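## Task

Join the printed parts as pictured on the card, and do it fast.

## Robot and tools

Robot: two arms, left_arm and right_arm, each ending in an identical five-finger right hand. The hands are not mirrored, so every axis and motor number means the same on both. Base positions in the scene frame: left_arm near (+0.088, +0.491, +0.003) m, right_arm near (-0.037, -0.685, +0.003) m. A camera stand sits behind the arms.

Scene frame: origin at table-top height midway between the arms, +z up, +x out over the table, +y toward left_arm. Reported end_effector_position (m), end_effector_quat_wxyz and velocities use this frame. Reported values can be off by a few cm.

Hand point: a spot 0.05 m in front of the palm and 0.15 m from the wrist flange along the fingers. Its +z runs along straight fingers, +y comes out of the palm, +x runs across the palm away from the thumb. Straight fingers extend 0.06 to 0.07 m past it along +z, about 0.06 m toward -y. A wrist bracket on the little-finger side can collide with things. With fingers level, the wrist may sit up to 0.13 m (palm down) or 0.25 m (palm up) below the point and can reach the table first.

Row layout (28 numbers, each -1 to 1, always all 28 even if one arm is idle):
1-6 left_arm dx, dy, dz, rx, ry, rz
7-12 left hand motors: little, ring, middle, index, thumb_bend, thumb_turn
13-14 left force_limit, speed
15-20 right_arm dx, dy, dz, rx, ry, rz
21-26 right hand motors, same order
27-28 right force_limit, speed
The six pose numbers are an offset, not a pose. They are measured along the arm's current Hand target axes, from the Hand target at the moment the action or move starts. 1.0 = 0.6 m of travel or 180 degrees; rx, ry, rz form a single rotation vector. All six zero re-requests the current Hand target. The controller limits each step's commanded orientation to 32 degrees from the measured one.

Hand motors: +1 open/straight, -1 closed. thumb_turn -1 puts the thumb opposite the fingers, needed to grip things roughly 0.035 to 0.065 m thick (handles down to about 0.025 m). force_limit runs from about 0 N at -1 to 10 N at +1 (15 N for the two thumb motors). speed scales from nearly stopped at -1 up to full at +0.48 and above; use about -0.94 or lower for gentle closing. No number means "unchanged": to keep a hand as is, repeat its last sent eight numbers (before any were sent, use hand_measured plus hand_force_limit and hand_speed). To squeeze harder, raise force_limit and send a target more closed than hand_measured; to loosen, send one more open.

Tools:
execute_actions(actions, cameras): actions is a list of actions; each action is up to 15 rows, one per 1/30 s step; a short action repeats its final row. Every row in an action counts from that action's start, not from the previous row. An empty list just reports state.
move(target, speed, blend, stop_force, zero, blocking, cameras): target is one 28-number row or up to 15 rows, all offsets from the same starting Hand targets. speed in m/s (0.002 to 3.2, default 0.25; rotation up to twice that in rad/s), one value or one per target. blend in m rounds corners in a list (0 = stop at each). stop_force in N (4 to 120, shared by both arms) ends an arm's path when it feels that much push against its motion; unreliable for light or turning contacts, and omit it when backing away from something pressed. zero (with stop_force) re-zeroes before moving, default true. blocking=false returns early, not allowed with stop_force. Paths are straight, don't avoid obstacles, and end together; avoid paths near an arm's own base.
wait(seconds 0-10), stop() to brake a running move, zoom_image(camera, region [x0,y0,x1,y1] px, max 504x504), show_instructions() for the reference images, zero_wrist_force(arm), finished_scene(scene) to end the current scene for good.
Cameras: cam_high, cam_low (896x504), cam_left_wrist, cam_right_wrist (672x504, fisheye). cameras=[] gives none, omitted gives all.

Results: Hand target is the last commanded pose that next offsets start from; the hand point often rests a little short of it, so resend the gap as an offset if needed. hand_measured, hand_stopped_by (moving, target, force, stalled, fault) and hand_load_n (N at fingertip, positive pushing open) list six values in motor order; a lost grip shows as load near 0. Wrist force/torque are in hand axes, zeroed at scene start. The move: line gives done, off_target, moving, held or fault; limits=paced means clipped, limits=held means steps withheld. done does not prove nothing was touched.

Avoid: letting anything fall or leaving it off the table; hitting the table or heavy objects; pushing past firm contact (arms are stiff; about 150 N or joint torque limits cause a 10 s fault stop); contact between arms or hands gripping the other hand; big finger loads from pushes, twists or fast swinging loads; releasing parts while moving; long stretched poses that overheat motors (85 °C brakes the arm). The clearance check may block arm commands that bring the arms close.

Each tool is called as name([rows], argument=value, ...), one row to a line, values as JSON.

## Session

execute_actions(actions=[])

zoom_image(camera="cam_high", region=[340, 160, 580, 360])

Scene clock: 0.00 s.
left_arm: end_effector_position=(+0.4620, +0.8033, +0.1161) hand_measured=(+1.000, +1.000, +1.000, +1.000, +1.000, +1.000) hand_load_n=(+0.0, +0.0, +0.0, +0.0, +0.0, +0.0) hand_stopped_by=(target, target, target, target, target, target) hand_force_limit=0.00 hand_speed=-0.80 end_effector_quat_wxyz=(-0.508, -0.341, +0.780, +0.127) | right_arm: end_effector_position=(+0.9419, -0.2651, +0.1498) hand_measured=(+1.000, +1.000, +1.000, +1.000, +1.000, +1.000) hand_load_n=(+0.0, +0.0, +0.0, +0.0, +0.0, +0.0) hand_stopped_by=(target, target, target, target, target, target) hand_force_limit=0.00 hand_speed=-0.80 end_effector_quat_wxyz=(+0.006, -0.177, +0.983, -0.042)
Joint positions: left_arm=[0.158 -0.779 1.829 1.623 1.563 -2.225] | right_arm=[0.204 -0.386 0.372 1.575 1.654 -1.725]
Joint velocities: within noise
Joint torques (N m): no reading
Motor temperatures (°C): left_arm=[37 32 34 37 38 37] | right_arm=[36 30 34 44 46 39]
Wrist force (N): no reading
Wrist torque (N m): no reading
Wrist force, peak (N): no reading
Hand target: left_arm +0.4620, +0.8033, +0.1161; -0.508, -0.341, +0.780, +0.127 | right_arm +0.9419, -0.2651, +0.1498; +0.006, -0.177, +0.983, -0.042
camera_calibration:
cam_left_wrist: T_world_to_cam=[[-0.422857, 0.543414, 0.725185, -0.331769], [0.602796, 0.766199, -0.222657, -0.872677], [-0.676631, 0.342986, -0.65156, 0.225423], [0, 0, 0, 1]] pos_world=[0.538283, 0.771615, 0.193162]
cam_right_wrist: T_world_to_cam=[[-0.529633, 0.841819, -0.104066, 0.743318], [0.686216, 0.497353, 0.5308, -0.594053], [0.498595, 0.209717, -0.841084, -0.178805], [0, 0, 0, 1]] pos_world=[0.890486, -0.292787, 0.242287]

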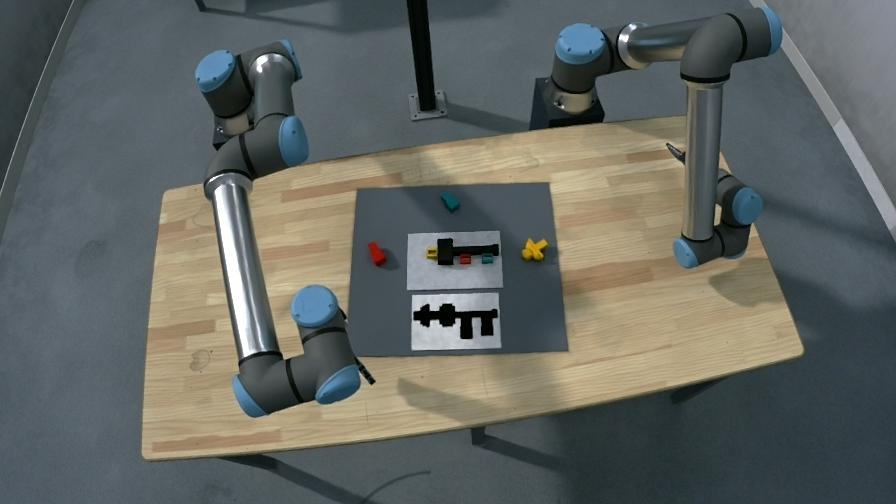

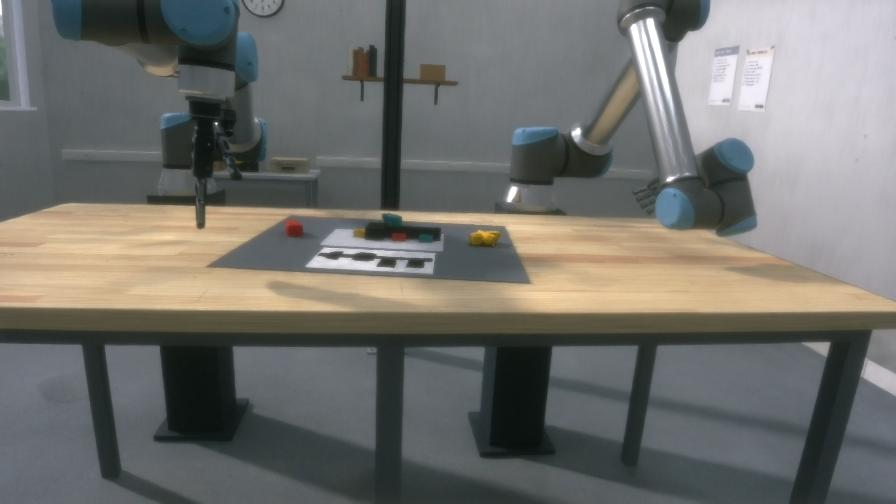

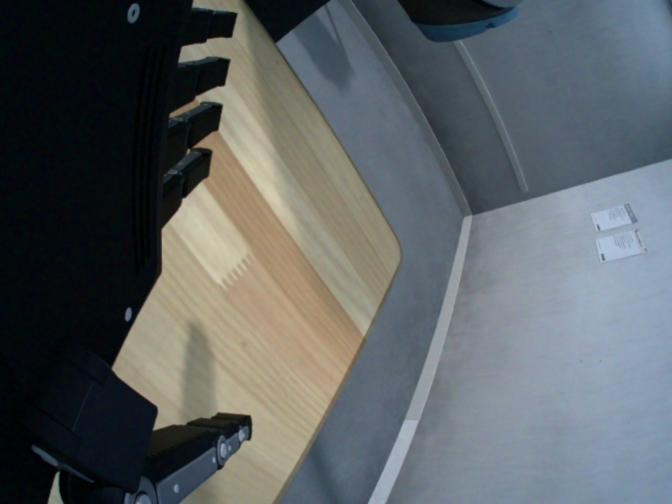

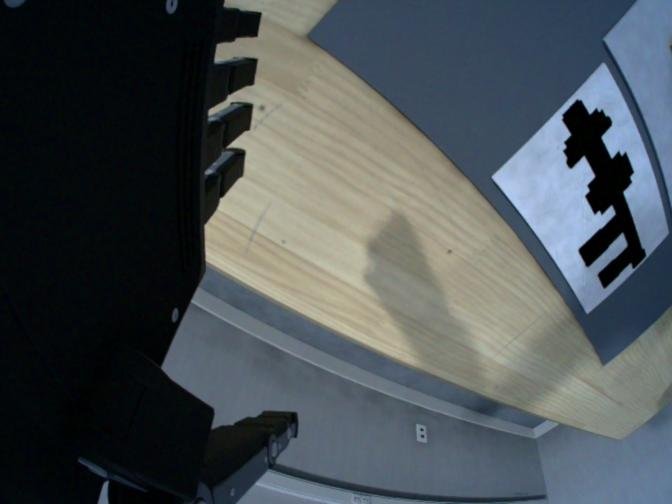

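Scaled by 2.100 from the camera's 896x504 image, which has a finer 1280x720 frame.

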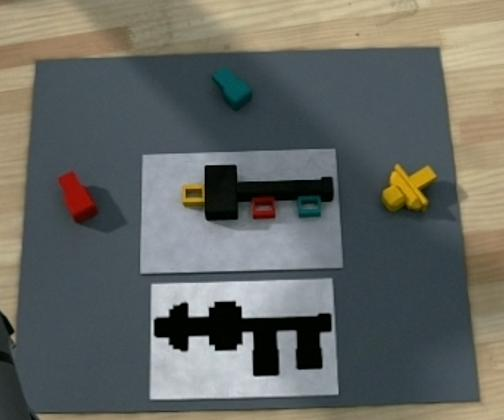

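zoom_image(camera="cam_high", region=[420, 225, 510, 285])

zoom_image(camera="cam_high", region=[410, 290, 505, 350])

zoom_image(camera="cam_high", region=[510, 230, 560, 270])

zoom_image(camera="cam_high", region=[435, 185, 475, 220])

zoom_image(camera="cam_high", region=[355, 235, 400, 275])

zoom_image(camera="cam_low", region=[270, 205, 510, 285])

Scaled by 5.600 from the camera's 896x504 image, which has a finer 1280x720 frame.

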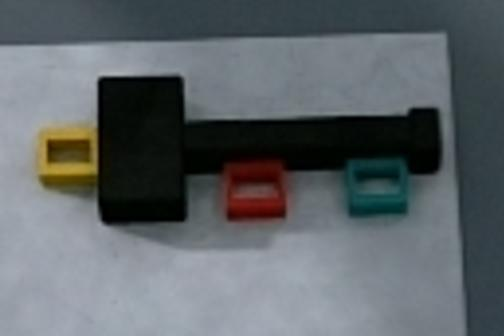

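Scaled by 5.305 from the camera's 896x504 image, which has a finer 1280x720 frame.

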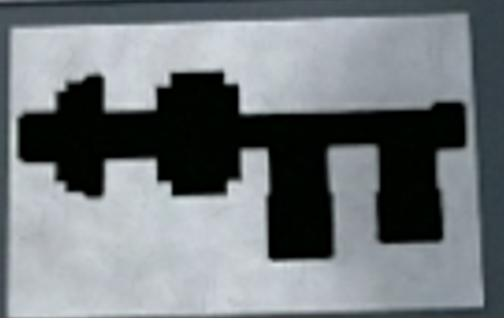

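Scaled by 10.080 from the camera's 896x504 image, which has a finer 1280x720 frame.

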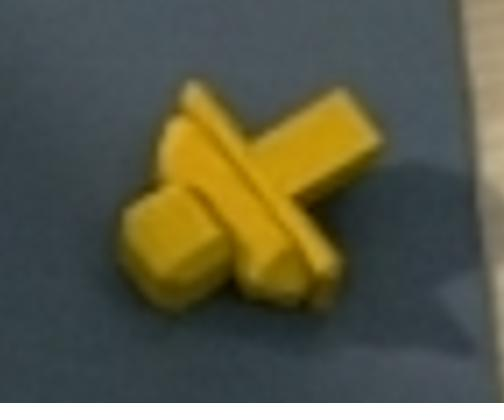

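Scaled by 12.600 from the camera's 896x504 image, which has a finer 1280x720 frame.

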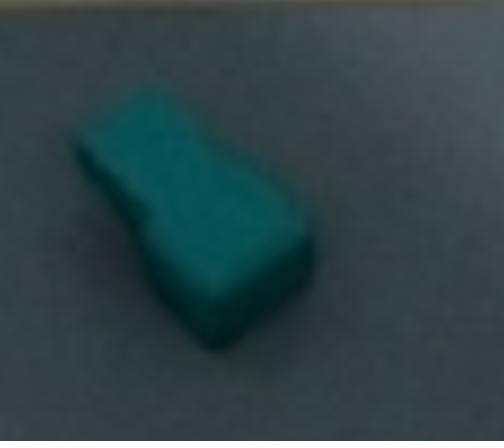

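Scaled by 11.200 from the camera's 896x504 image, which has a finer 1280x720 frame.

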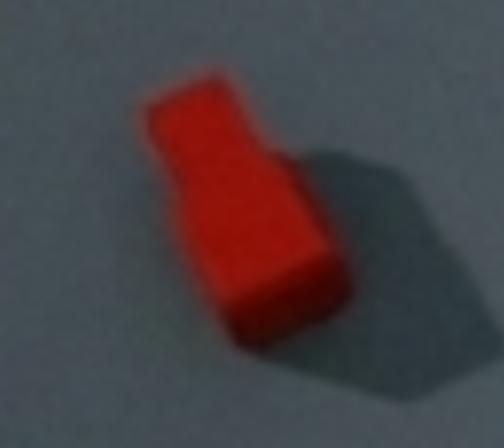

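Scaled by 2.100 from the camera's 896x504 image, which has a finer 1280x720 frame.

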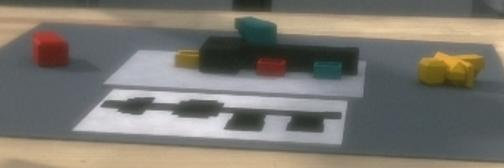

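zoom_image(camera="cam_low", region=[370, 205, 420, 240])

zoom_image(camera="cam_low", region=[275, 212, 315, 245])

zoom_image(camera="cam_low", region=[460, 220, 510, 255])

zoom_image(camera="cam_low", region=[345, 215, 450, 255])

Scaled by 10.080 from the camera's 896x504 image, which has a finer 1280x720 frame.

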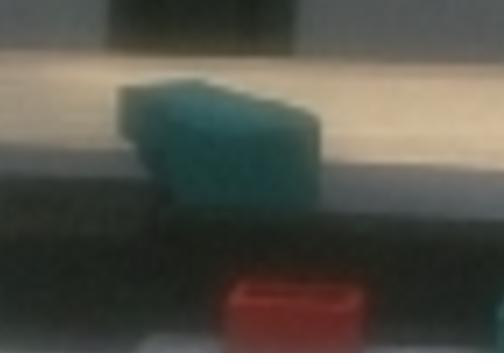

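Scaled by 12.600 from the camera's 896x504 image, which has a finer 1280x720 frame.

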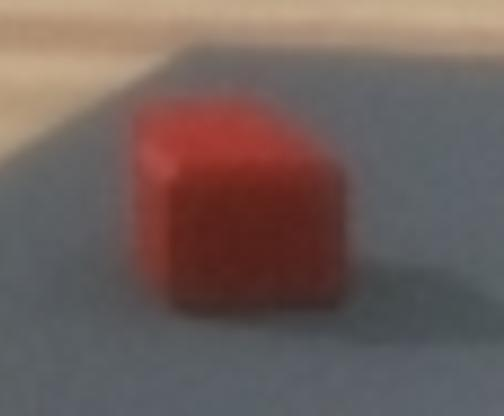

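Scaled by 10.080 from the camera's 896x504 image, which has a finer 1280x720 frame.

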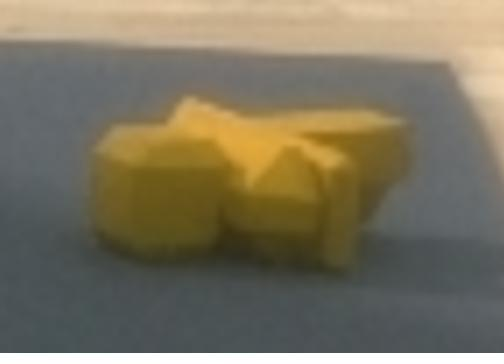

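Scaled by 4.800 from the camera's 896x504 image, which has a finer 1280x720 frame.

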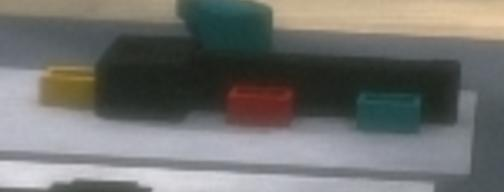

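move([
  [0.4695, -0.3152, -0.2502, 0.3213, -0.1556, -0.1502, 1, 1, 0.5, 0.5, 0.6, -1, -0.3, 0, 0.213, 0.093, -0.158, 0.0145, -0.2574, -0.4051, 1, 1, 0.5, 0.5, 0.6, -1, -0.3, 0],
  [0.6113, -0.8443, -0.1875, 0.6426, -0.3112, -0.3003, 1, 1, 0.5, 0.5, 0.6, -1, -0.3, 0, 0.5053, 0.2498, -0.02, 0.029, -0.5148, -0.8101, 1, 1, 0.5, 0.5, 0.6, -1, -0.3, 0],
], speed=0.5, blend=0.05, cameras=["all"])

Scene clock: 78.37 s.
left_arm: end_effector_position=(+0.6733, +0.2049, +0.1495) hand_measured=(+1.000, +1.000, +0.500, +0.500, +0.600, -1.000) hand_load_n=(+0.0, +0.0, +0.0, +0.0, +0.0, +0.0) hand_stopped_by=(target, target, target, target, target, target) hand_force_limit=-0.30 hand_speed=0.00 end_effector_quat_wxyz=(-0.430, +0.750, -0.437, +0.250) | right_arm: end_effector_position=(+0.6054, -0.2295, +0.1501) hand_measured=(+1.000, +1.000, +0.500, +0.500, +0.600, -1.000) hand_load_n=(+0.0, +0.0, +0.0, +0.0, +0.0, +0.0) hand_stopped_by=(target, target, target, target, target, target) hand_force_limit=-0.30 hand_speed=0.00 end_effector_quat_wxyz=(-0.497, +0.861, +0.092, -0.057)
Joint positions: left_arm=[-1.083 -1.105 1.873 0.821 0.531 -4.733] | right_arm=[0.128 -0.862 1.485 1.112 0.531 -4.893]
Joint torques (N m): left_arm=[-6.64 -57.57 -16.92 5.61 -4.59 -2.9] | right_arm=[-15.23 -86.15 -28.62 6.06 -3.9 -2.55]
Wrist force (N): left_arm=[-1.0 0.1 0.6] | right_arm=[0.4 2.0 0.0]
Wrist torque (N m): left_arm=[-0.16 0.20 -0.30] | right_arm=[0.21 -0.20 0.10]
Wrist force, peak (N): left_arm=[0.5 -0.2 -2.3] | right_arm=[0.6 2.2 -0.1]
Hand target: left_arm +0.6733, +0.2049, +0.1495; -0.430, +0.750, -0.437, +0.250 | right_arm +0.6054, -0.2296, +0.1502; -0.497, +0.861, +0.092, -0.057
Off the commanded pose: left_arm 0.000 m, 0 deg | right_arm 0.000 m, 0 deg.
move: done
camera_calibration:
cam_left_wrist: T_world_to_cam=[[-0.324524, -0.479994, -0.81504, 0.432159], [-0.8972, 0.429071, 0.104549, 0.496034], [0.299527, 0.765182, -0.569894, -0.160563], [0, 0, 0, 1]] pos_world=[0.633381, 0.117459, 0.208863]
cam_right_wrist: T_world_to_cam=[[0.293256, -0.416573, -0.860504, -0.138261], [-0.672403, -0.729708, 0.124102, 0.220833], [-0.679614, 0.542212, -0.494096, 0.719338], [0, 0, 0, 1]] pos_world=[0.677907, -0.286486, 0.209042]

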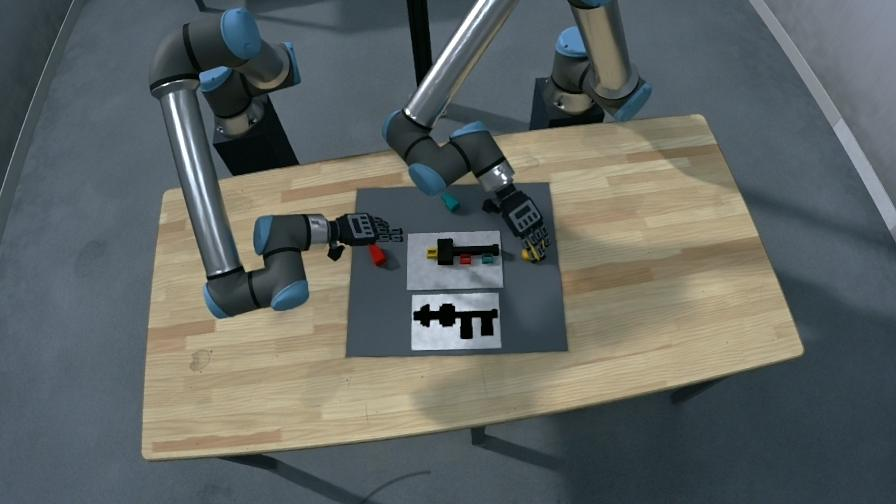

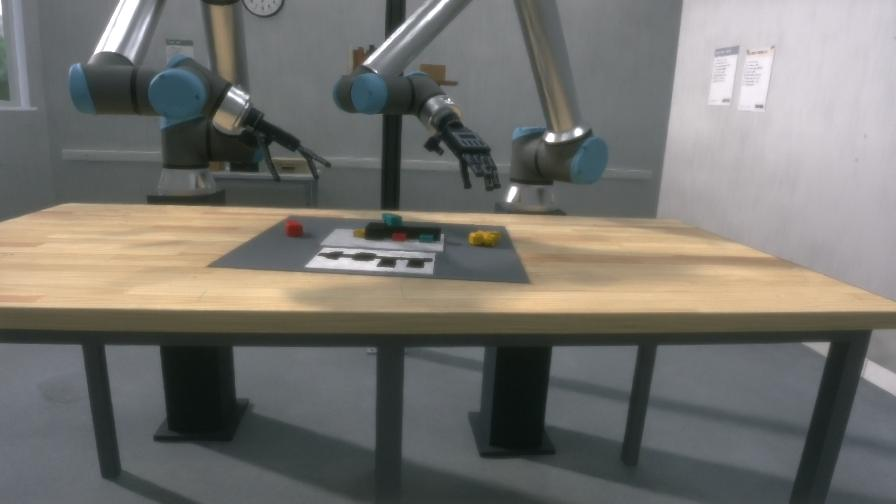

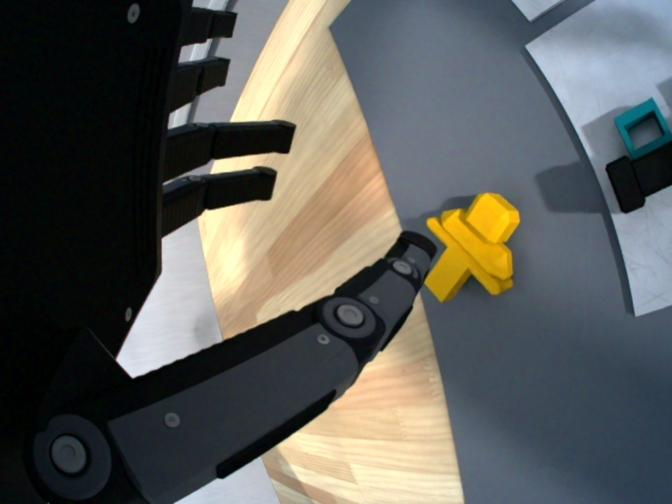

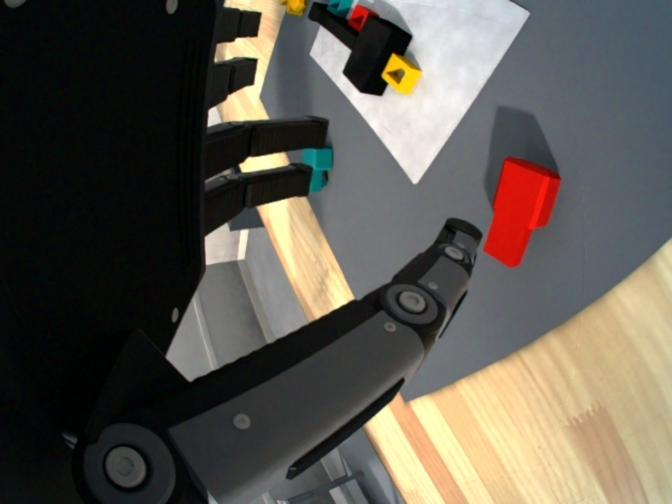

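zoom_image(camera="cam_left_wrist", region=[410, 180, 530, 310])

zoom_image(camera="cam_right_wrist", region=[470, 145, 570, 275])

Scaled by 3.877 from the camera's 672x504 image, which has a finer 960x720 frame.

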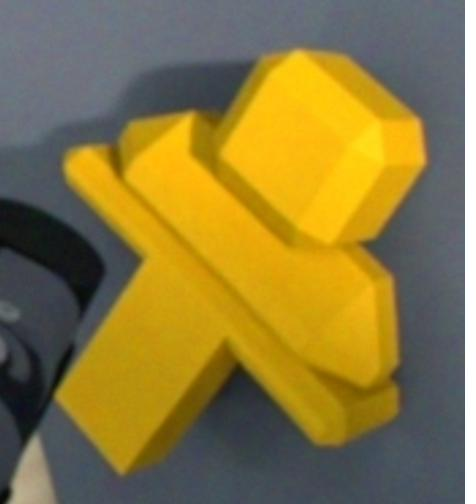

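Scaled by 3.877 from the camera's 672x504 image, which has a finer 960x720 frame.

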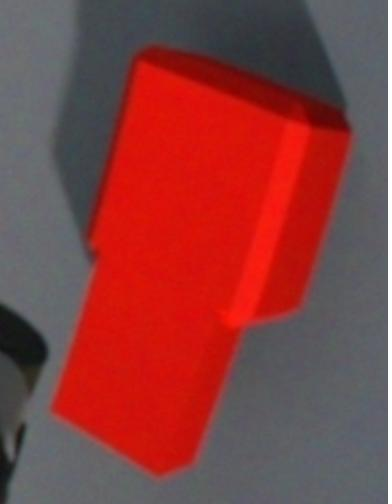

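move([
  [-0.005, 0.1467, 0.0777, 0, 0.0361, 0.0208, 1, 1, 0.4, 0.4, 0.5, -1, -0.3, 0, 0.0072, 0.1395, 0.0922, 0, -0.0409, -0.0236, 1, 1, 0.4, 0.4, 0.5, -1, -0.3, 0],
  [-0.005, 0.1813, 0.0977, 0, 0.0361, 0.0208, 1, 1, 0.4, 0.4, 0.5, -1, -0.3, 0, 0.0072, 0.1742, 0.1122, 0, -0.0409, -0.0236, 1, 1, 0.4, 0.4, 0.5, -1, -0.3, 0],
], speed=[0.15, 0.05], stop_force=7, cameras=["cam_left_wrist", "cam_right_wrist"])

zoom_image(camera="cam_left_wrist", region=[250, 100, 450, 300])

zoom_image(camera="cam_right_wrist", region=[280, 80, 500, 300])

Scene clock: 127.83 s.
left_arm: end_effector_position=(+0.6678, +0.2054, +0.0260) hand_measured=(+1.000, +1.000, +0.400, +0.400, +0.500, -1.000) hand_load_n=(+0.0, +0.0, +0.0, +0.0, +0.0, +0.0) hand_stopped_by=(target, target, target, target, target, target) hand_force_limit=-0.30 hand_speed=0.00 end_effector_quat_wxyz=(-0.412, +0.719, -0.485, +0.278) | right_arm: end_effector_position=(+0.6073, -0.2229, +0.0260) hand_measured=(+1.000, +1.000, +0.400, +0.400, +0.500, -1.000) hand_load_n=(+0.0, +0.0, +0.0, +0.0, +0.0, +0.0) hand_stopped_by=(target, target, target, target, target, target) hand_force_limit=-0.30 hand_speed=0.00 end_effector_quat_wxyz=(-0.492, +0.852, +0.155, -0.094)
Joint positions: left_arm=[-1.096 -1.011 1.973 0.429 0.54 -4.503] | right_arm=[0.148 -0.67 1.437 1.172 0.564 -5.131]
Joint torques (N m): left_arm=[-13.37 -89.36 -33.73 5.54 -4.46 -0.97] | right_arm=[-14.53 -98.7 -30.85 5.78 -4.76 -2.44]
Wrist force (N): left_arm=[-0.6 -0.1 0.6] | right_arm=[0.5 1.9 0.4]
Wrist torque (N m): left_arm=[-0.15 0.18 -0.15] | right_arm=[0.10 -0.18 -0.06]
Wrist force, peak (N): left_arm=[-1.3 1.6 1.3] | right_arm=[0.7 3.1 1.4]
Hand target: left_arm +0.6678, +0.2054, +0.0260; -0.412, +0.719, -0.485, +0.278 | right_arm +0.6073, -0.2229, +0.0260; -0.492, +0.852, +0.155, -0.094
Off the commanded pose: left_arm 0.000 m, 0 deg | right_arm 0.000 m, 0 deg.
move: done
camera_calibration:
cam_left_wrist: T_world_to_cam=[[-0.384105, -0.434074, -0.814888, 0.360386], [-0.833588, 0.542522, 0.103929, 0.43795], [0.396982, 0.719201, -0.570224, -0.285321], [0, 0, 0, 1]] pos_world=[0.616763, 0.124039, 0.0854614]
cam_right_wrist: T_world_to_cam=[[0.35115, -0.367643, -0.861123, -0.267215], [-0.557128, -0.821205, 0.123414, 0.15199], [-0.752531, 0.436418, -0.49319, 0.676431], [0, 0, 0, 1]] pos_world=[0.687545, -0.268631, 0.0847463]
Images, in order (width x height): cam_left_wrist 672x504, cam_right_wrist 672x504.

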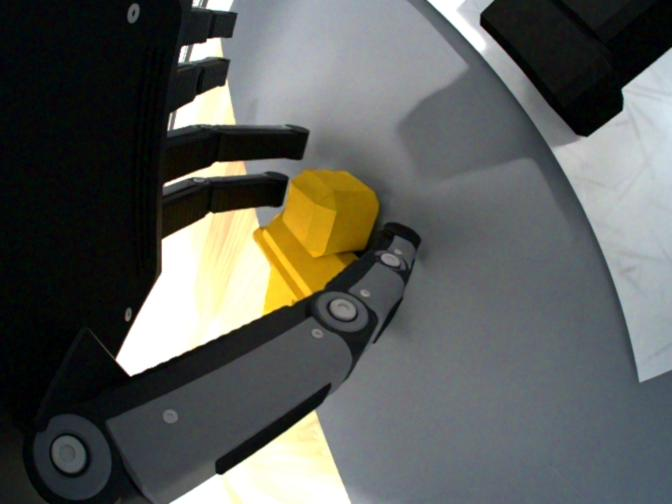

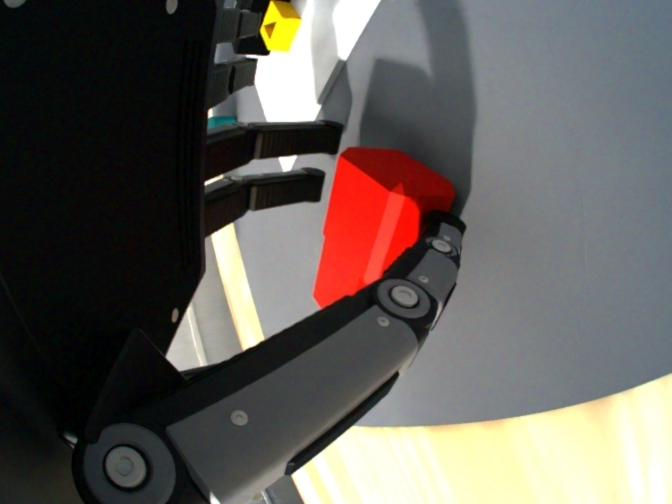

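Scaled by 2.520 from the camera's 672x504 image, which has a finer 960x720 frame.

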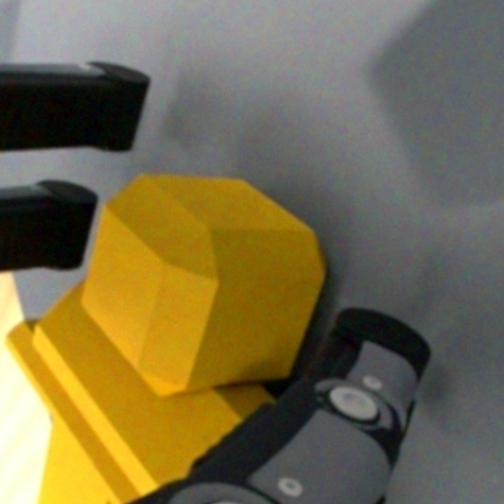

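Scaled by 2.291 from the camera's 672x504 image, which has a finer 960x720 frame.

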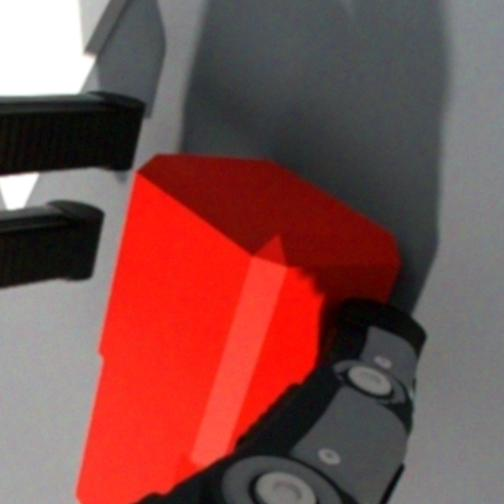

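move(target=[0, 0, 0, 0, 0, 0, 1, 1, -0.2, -0.2, 0, -1, -0.3, -0.92, 0, 0, 0, 0, 0, 0, 1, 1, -0.2, -0.2, 0, -1, -0.3, -0.92], cameras=["cam_left_wrist", "cam_right_wrist", "cam_low"])

zoom_image(camera="cam_left_wrist", region=[230, 100, 430, 300])

zoom_image(camera="cam_right_wrist", region=[280, 80, 500, 300])

Scene clock: 141.00 s.
left_arm: end_effector_position=(+0.6678, +0.2054, +0.0260) hand_measured=(+1.000, +1.000, +0.028, +0.050, +0.312, -1.000) hand_load_n=(+0.0, +0.0, +5.0, +4.0, +5.5, +1.5) hand_stopped_by=(target, target, force, force, force, target) hand_force_limit=-0.30 hand_speed=-0.92 end_effector_quat_wxyz=(-0.412, +0.719, -0.485, +0.278) | right_arm: end_effector_position=(+0.6073, -0.2229, +0.0260) hand_measured=(+1.000, +1.000, +0.126, +0.110, +0.358, -1.000) hand_load_n=(+0.0, +0.0, +4.0, +5.0, +5.5, -1.0) hand_stopped_by=(target, target, force, force, force, target) hand_force_limit=-0.30 hand_speed=-0.92 end_effector_quat_wxyz=(-0.492, +0.852, +0.155, -0.094)
Joint positions: left_arm=[-1.096 -1.011 1.973 0.429 0.54 -4.503] | right_arm=[0.148 -0.67 1.437 1.172 0.564 -5.131]
Joint torques (N m): left_arm=[-13.39 -88.98 -34.27 5.59 -4.14 1.95] | right_arm=[-12.82 -91.97 -30.55 4.32 -3.19 -2.13]
Wrist force (N): left_arm=[-0.8 0.2 0.6] | right_arm=[-0.5 -0.9 -1.1]
Wrist torque (N m): left_arm=[-0.12 0.22 -0.16] | right_arm=[0.04 -0.10 -0.12]
Wrist force, peak (N): left_arm=[-1.0 0.6 0.8] | right_arm=[0.2 2.2 0.4]
Hand target: left_arm +0.6678, +0.2054, +0.0260; -0.412, +0.719, -0.485, +0.278 | right_arm +0.6073, -0.2229, +0.0260; -0.492, +0.852, +0.155, -0.094
Off the commanded pose: left_arm 0.000 m, 0 deg | right_arm 0.000 m, 0 deg.
move: done
camera_calibration:
cam_left_wrist: T_world_to_cam=[[-0.384105, -0.434074, -0.814888, 0.360386], [-0.833588, 0.542522, 0.103929, 0.43795], [0.396982, 0.719201, -0.570224, -0.285321], [0, 0, 0, 1]] pos_world=[0.616763, 0.124039, 0.0854614]
cam_right_wrist: T_world_to_cam=[[0.35115, -0.367643, -0.861123, -0.267215], [-0.557128, -0.821205, 0.123414, 0.15199], [-0.752531, 0.436418, -0.49319, 0.676431], [0, 0, 0, 1]] pos_world=[0.687545, -0.268631, 0.0847463]
Images, in order (width x height): cam_low 896x504, cam_left_wrist 672x504, cam_right_wrist 672x504.

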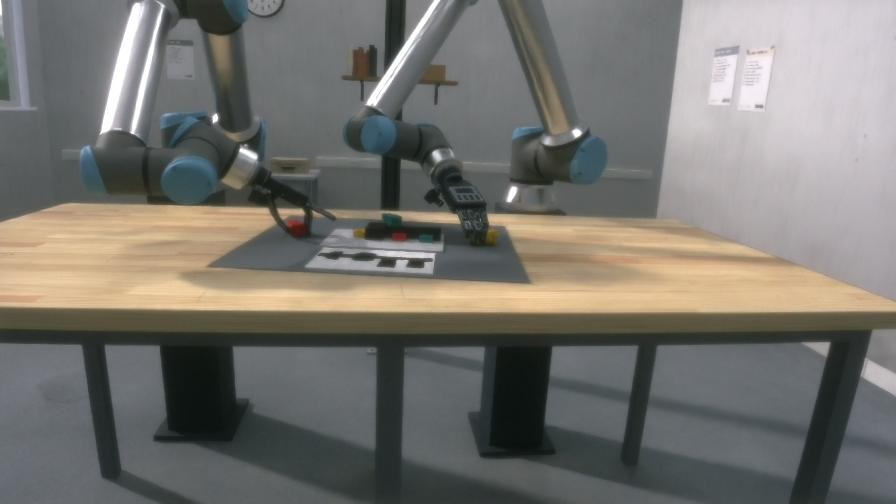

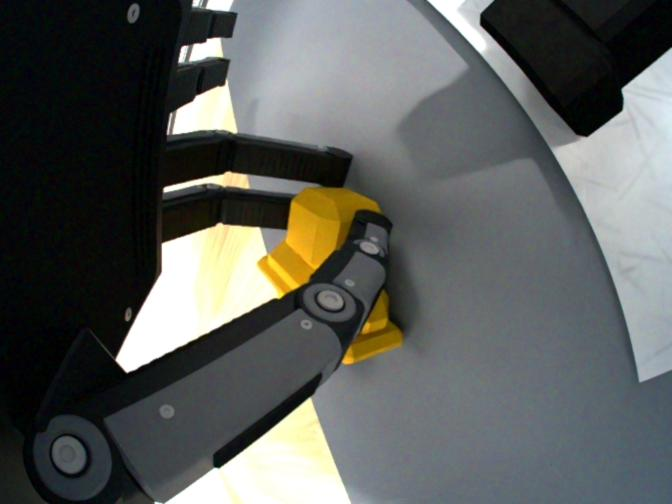

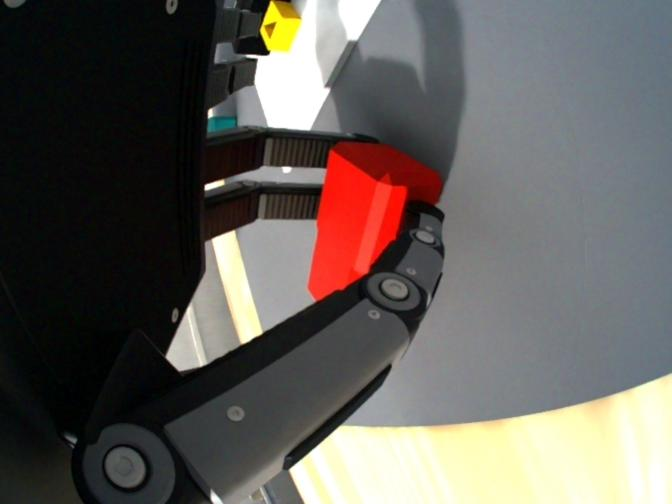

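Scaled by 2.520 from the camera's 672x504 image, which has a finer 960x720 frame.

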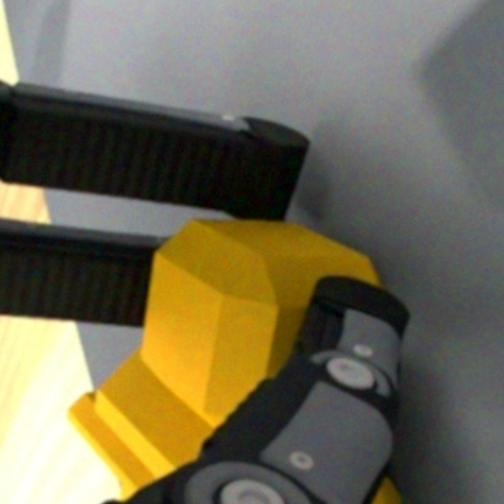

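Scaled by 2.291 from the camera's 672x504 image, which has a finer 960x720 frame.

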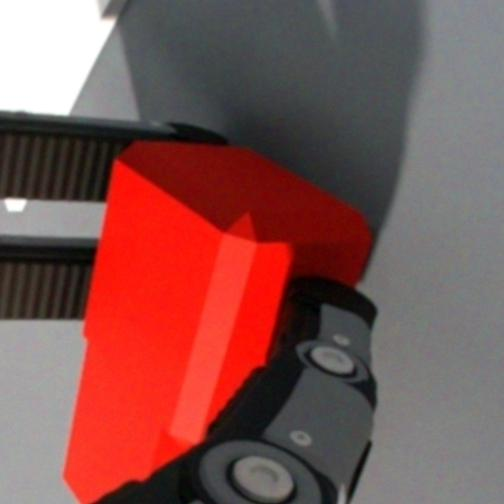

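move([
  [0, -0.0433, -0.025, 0, 0, 0, 1, 1, -0.2, -0.2, 0, -1, -0.3, -0.92, 0, -0.0433, -0.025, 0, 0, 0, 1, 1, -0.2, -0.2, 0, -1, -0.3, -0.92],
  [-0.207, -0.2503, -0.1463, 0, 0.1429, 0.0825, 1, 1, -0.2, -0.2, 0, -1, -0.3, -0.92, 0.2725, -0.3418, 0.1785, 0, 0.1371, 0.0792, 1, 1, -0.2, -0.2, 0, -1, -0.3, -0.92],
], speed=[0.06, 0.2], blend=0.01, cameras=["all"])

zoom_image(camera="cam_right_wrist", region=[280, 80, 600, 320])

zoom_image(camera="cam_high", region=[420, 190, 510, 280])

zoom_image(camera="cam_low", region=[340, 150, 460, 260])

Scene clock: 164.73 s.
left_arm: end_effector_position=(+0.6215, +0.3207, +0.1999) hand_measured=(+1.000, +1.000, +0.028, +0.050, +0.312, -1.000) hand_load_n=(+0.0, +0.0, +5.0, +4.0, +5.5, +1.5) hand_stopped_by=(target, target, force, force, force, target) hand_force_limit=-0.30 hand_speed=-0.92 end_effector_quat_wxyz=(+0.326, -0.572, +0.653, -0.375) | right_arm: end_effector_position=(+0.6912, +0.0180, +0.1490) hand_measured=(+1.000, +1.000, +0.126, +0.110, +0.358, -1.000) hand_load_n=(+0.0, +0.0, +3.0, +4.5, +7.0, -1.0) hand_stopped_by=(target, target, force, force, force, target) hand_force_limit=-0.30 hand_speed=-0.92 end_effector_quat_wxyz=(-0.498, +0.865, -0.059, +0.030)
Joint positions: left_arm=[-0.985 -1.681 2.266 0.131 0.879 -3.652] | right_arm=[0.403 -0.796 1.168 0.483 0.728 -3.843]
Joint torques (N m): left_arm=[4.1 -43.89 -46.45 1.43 2.01 2.41] | right_arm=[12.91 -81.24 -41.03 -0.32 0.33 1.19]
Wrist force (N): left_arm=[-0.1 0.1 0.9] | right_arm=[-0.5 1.5 -0.5]
Wrist torque (N m): left_arm=[-0.16 0.11 -0.05] | right_arm=[0.07 -0.06 0.06]
Wrist force, peak (N): left_arm=[-0.9 1.0 1.4] | right_arm=[-0.6 2.6 -0.8]
Hand target: left_arm +0.6215, +0.3206, +0.2000; +0.326, -0.572, +0.653, -0.375 | right_arm +0.6913, +0.0181, +0.1490; -0.498, +0.865, -0.059, +0.030
Off the commanded pose: left_arm 0.000 m, 0 deg | right_arm 0.000 m, 0 deg.
move: done
camera_calibration:
cam_left_wrist: T_world_to_cam=[[-0.54846, -0.189667, -0.814382, 0.557971], [-0.455505, 0.884512, 0.100768, -0.0252566], [0.701218, 0.426222, -0.571514, -0.345562], [0, 0, 0, 1]] pos_world=[0.536834, 0.275455, 0.259453]
cam_right_wrist: T_world_to_cam=[[0.132757, -0.493927, -0.859309, 0.050773], [-0.881394, -0.455383, 0.125583, 0.598637], [-0.453343, 0.740718, -0.495799, 0.483221], [0, 0, 0, 1]] pos_world=[0.73996, -0.0602433, 0.208032]

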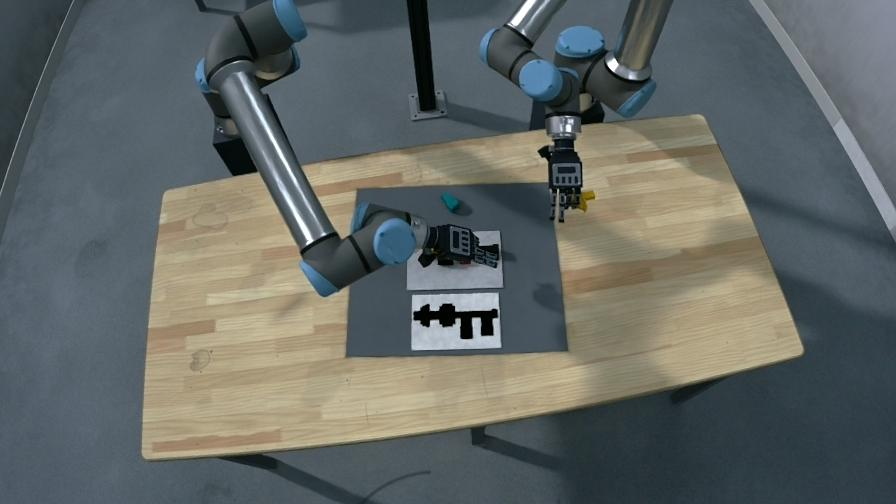

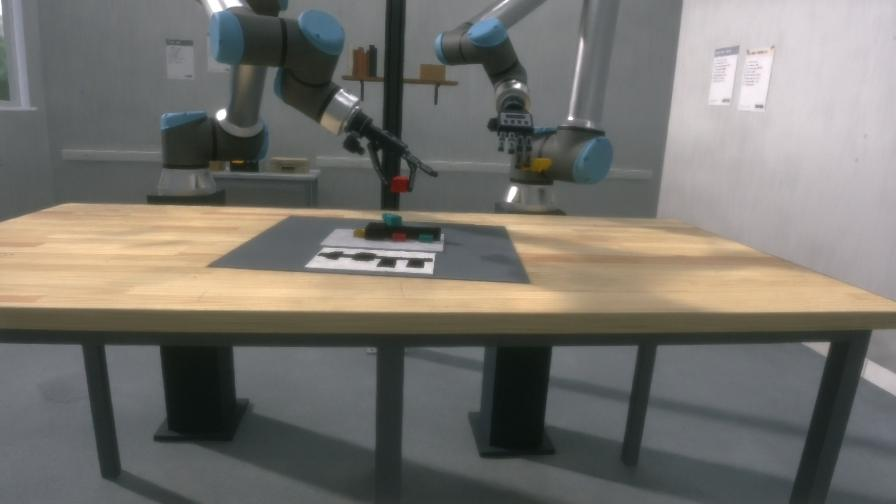

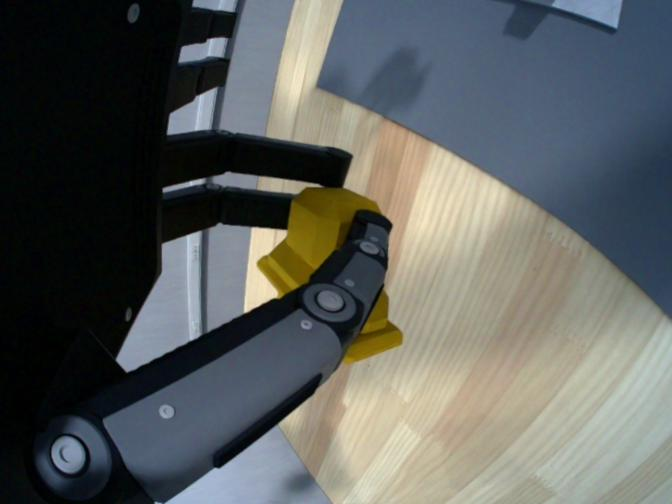

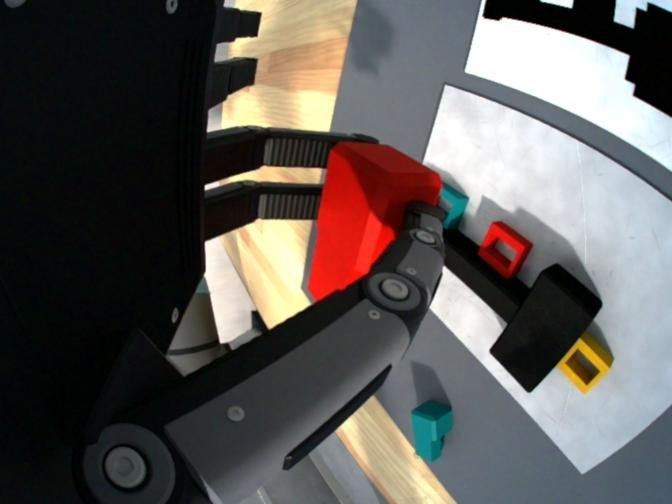

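Scaled by 1.575 from the camera's 672x504 image, which has a finer 960x720 frame.

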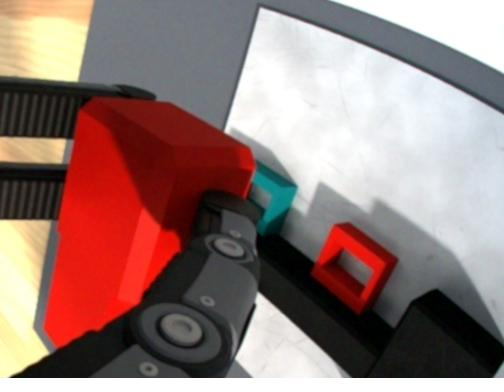

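Scaled by 5.600 from the camera's 896x504 image, which has a finer 1280x720 frame.

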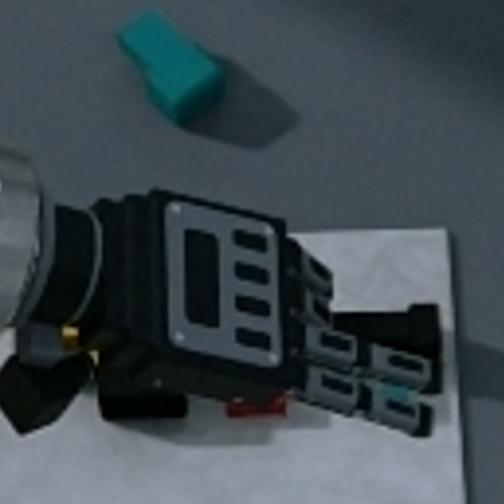

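Scaled by 4.200 from the camera's 896x504 image, which has a finer 1280x720 frame.

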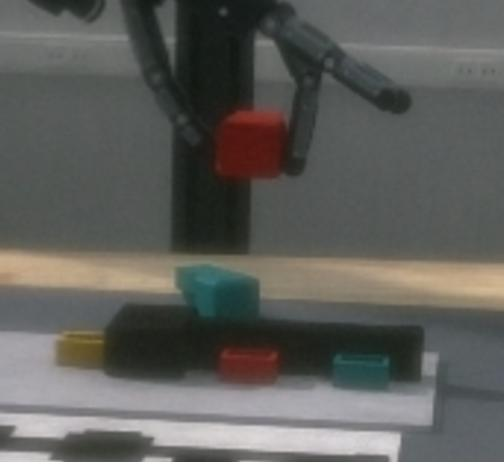

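zoom_image(camera="cam_right_wrist", region=[465, 205, 545, 285])

zoom_image(camera="cam_right_wrist", region=[540, 310, 630, 400])

Scaled by 6.300 from the camera's 672x504 image, which has a finer 960x720 frame.

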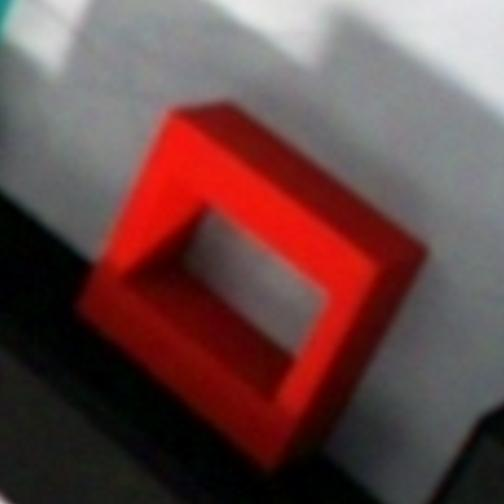

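Scaled by 5.600 from the camera's 672x504 image, which has a finer 960x720 frame.

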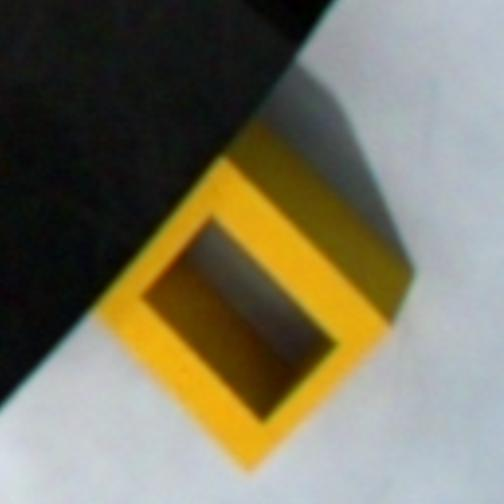

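move(target=[0, 0, 0, 0, 0, 0, 1, 1, -0.2, -0.2, 0, -1, -0.3, -0.92, -0.0083, 0.1295, 0.0892, 0, 0, 0, 1, 1, -0.2, -0.2, 0, -1, -0.3, -0.92], speed=0.12, stop_force=7, cameras=["cam_high", "cam_low"])

zoom_image(camera="cam_high", region=[430, 235, 510, 295])

zoom_image(camera="cam_low", region=[370, 200, 440, 250])

Scene clock: 190.43 s.
left_arm: end_effector_position=(+0.6215, +0.3206, +0.2000) hand_measured=(+1.000, +1.000, +0.028, +0.050, +0.312, -1.000) hand_load_n=(+0.0, +0.0, +5.0, +4.0, +5.5, +1.5) hand_stopped_by=(target, target, force, force, force, target) hand_force_limit=-0.30 hand_speed=-0.92 end_effector_quat_wxyz=(+0.326, -0.572, +0.653, -0.375) | right_arm: end_effector_position=(+0.6866, +0.0260, +0.0550) hand_measured=(+1.000, +1.000, +0.126, +0.110, +0.358, -1.000) hand_load_n=(+0.0, +0.0, +3.0, +4.5, +7.0, -1.5) hand_stopped_by=(target, target, force, force, force, target) hand_force_limit=-0.30 hand_speed=-0.92 end_effector_quat_wxyz=(-0.498, +0.865, -0.059, +0.030)
Joint positions: left_arm=[-0.985 -1.681 2.266 0.131 0.879 -3.651] | right_arm=[0.413 -0.727 1.221 0.353 0.735 -3.831]
Joint torques (N m): left_arm=[6.41 -44.5 -48.85 -1.67 2.63 3.07] | right_arm=[-13.36 -83.8 -39.8 -1.07 -2.42 -1.28]
Wrist force (N): left_arm=[0.0 0.1 0.6] | right_arm=[0.1 1.2 -0.4]
Wrist torque (N m): left_arm=[-0.14 0.11 -0.07] | right_arm=[0.01 -0.18 -0.07]
Wrist force, peak (N): left_arm=[-0.2 -0.1 1.2] | right_arm=[-0.5 2.2 0.3]
Hand target: left_arm +0.6215, +0.3206, +0.2000; +0.326, -0.572, +0.653, -0.375 | right_arm +0.6866, +0.0260, +0.0550; -0.498, +0.865, -0.059, +0.030
Off the commanded pose: left_arm 0.000 m, 0 deg | right_arm 0.000 m, 0 deg.
move: done
Images, in order (width x height): cam_high 896x504, cam_low 896x504.

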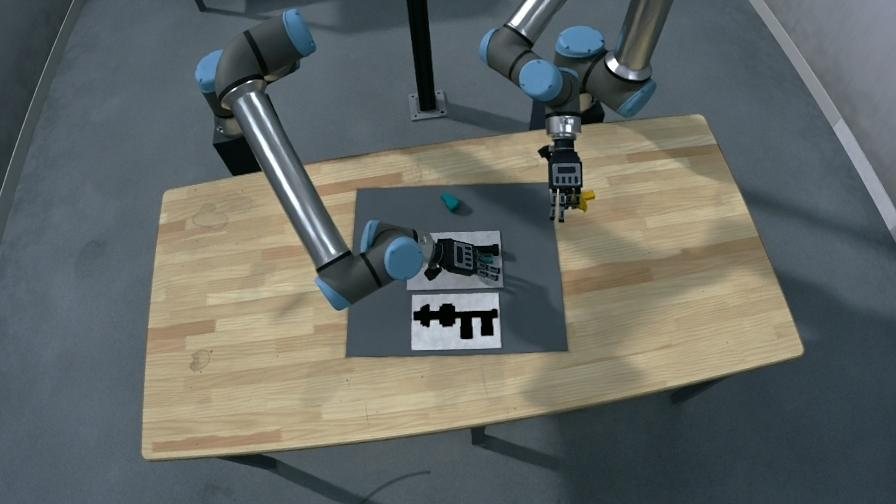

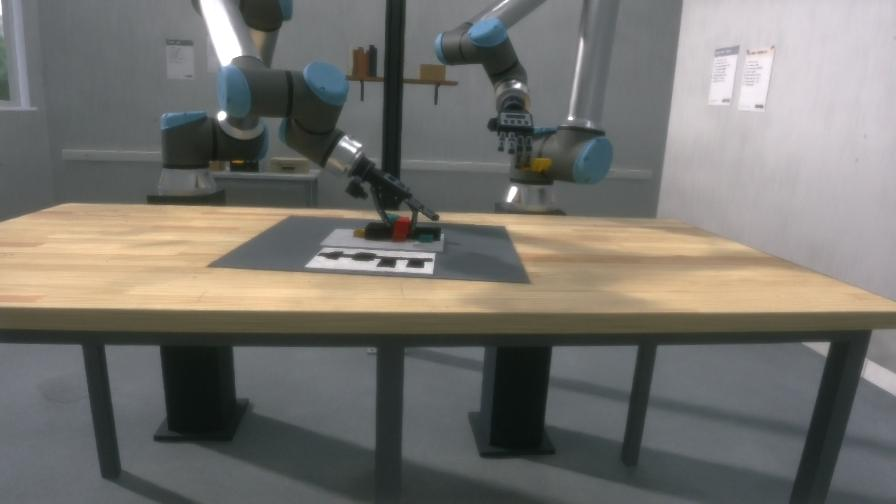

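Scaled by 6.300 from the camera's 896x504 image, which has a finer 1280x720 frame.

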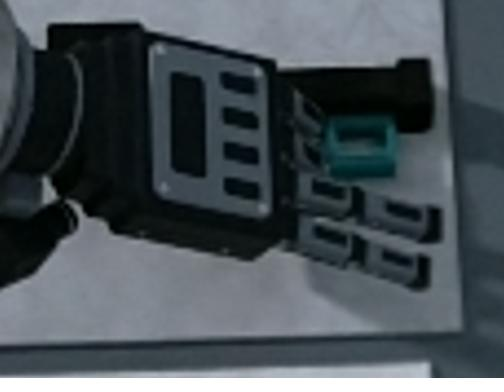

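Scaled by 7.200 from the camera's 896x504 image, which has a finer 1280x720 frame.

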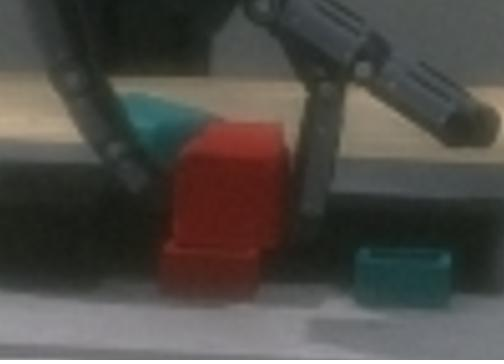

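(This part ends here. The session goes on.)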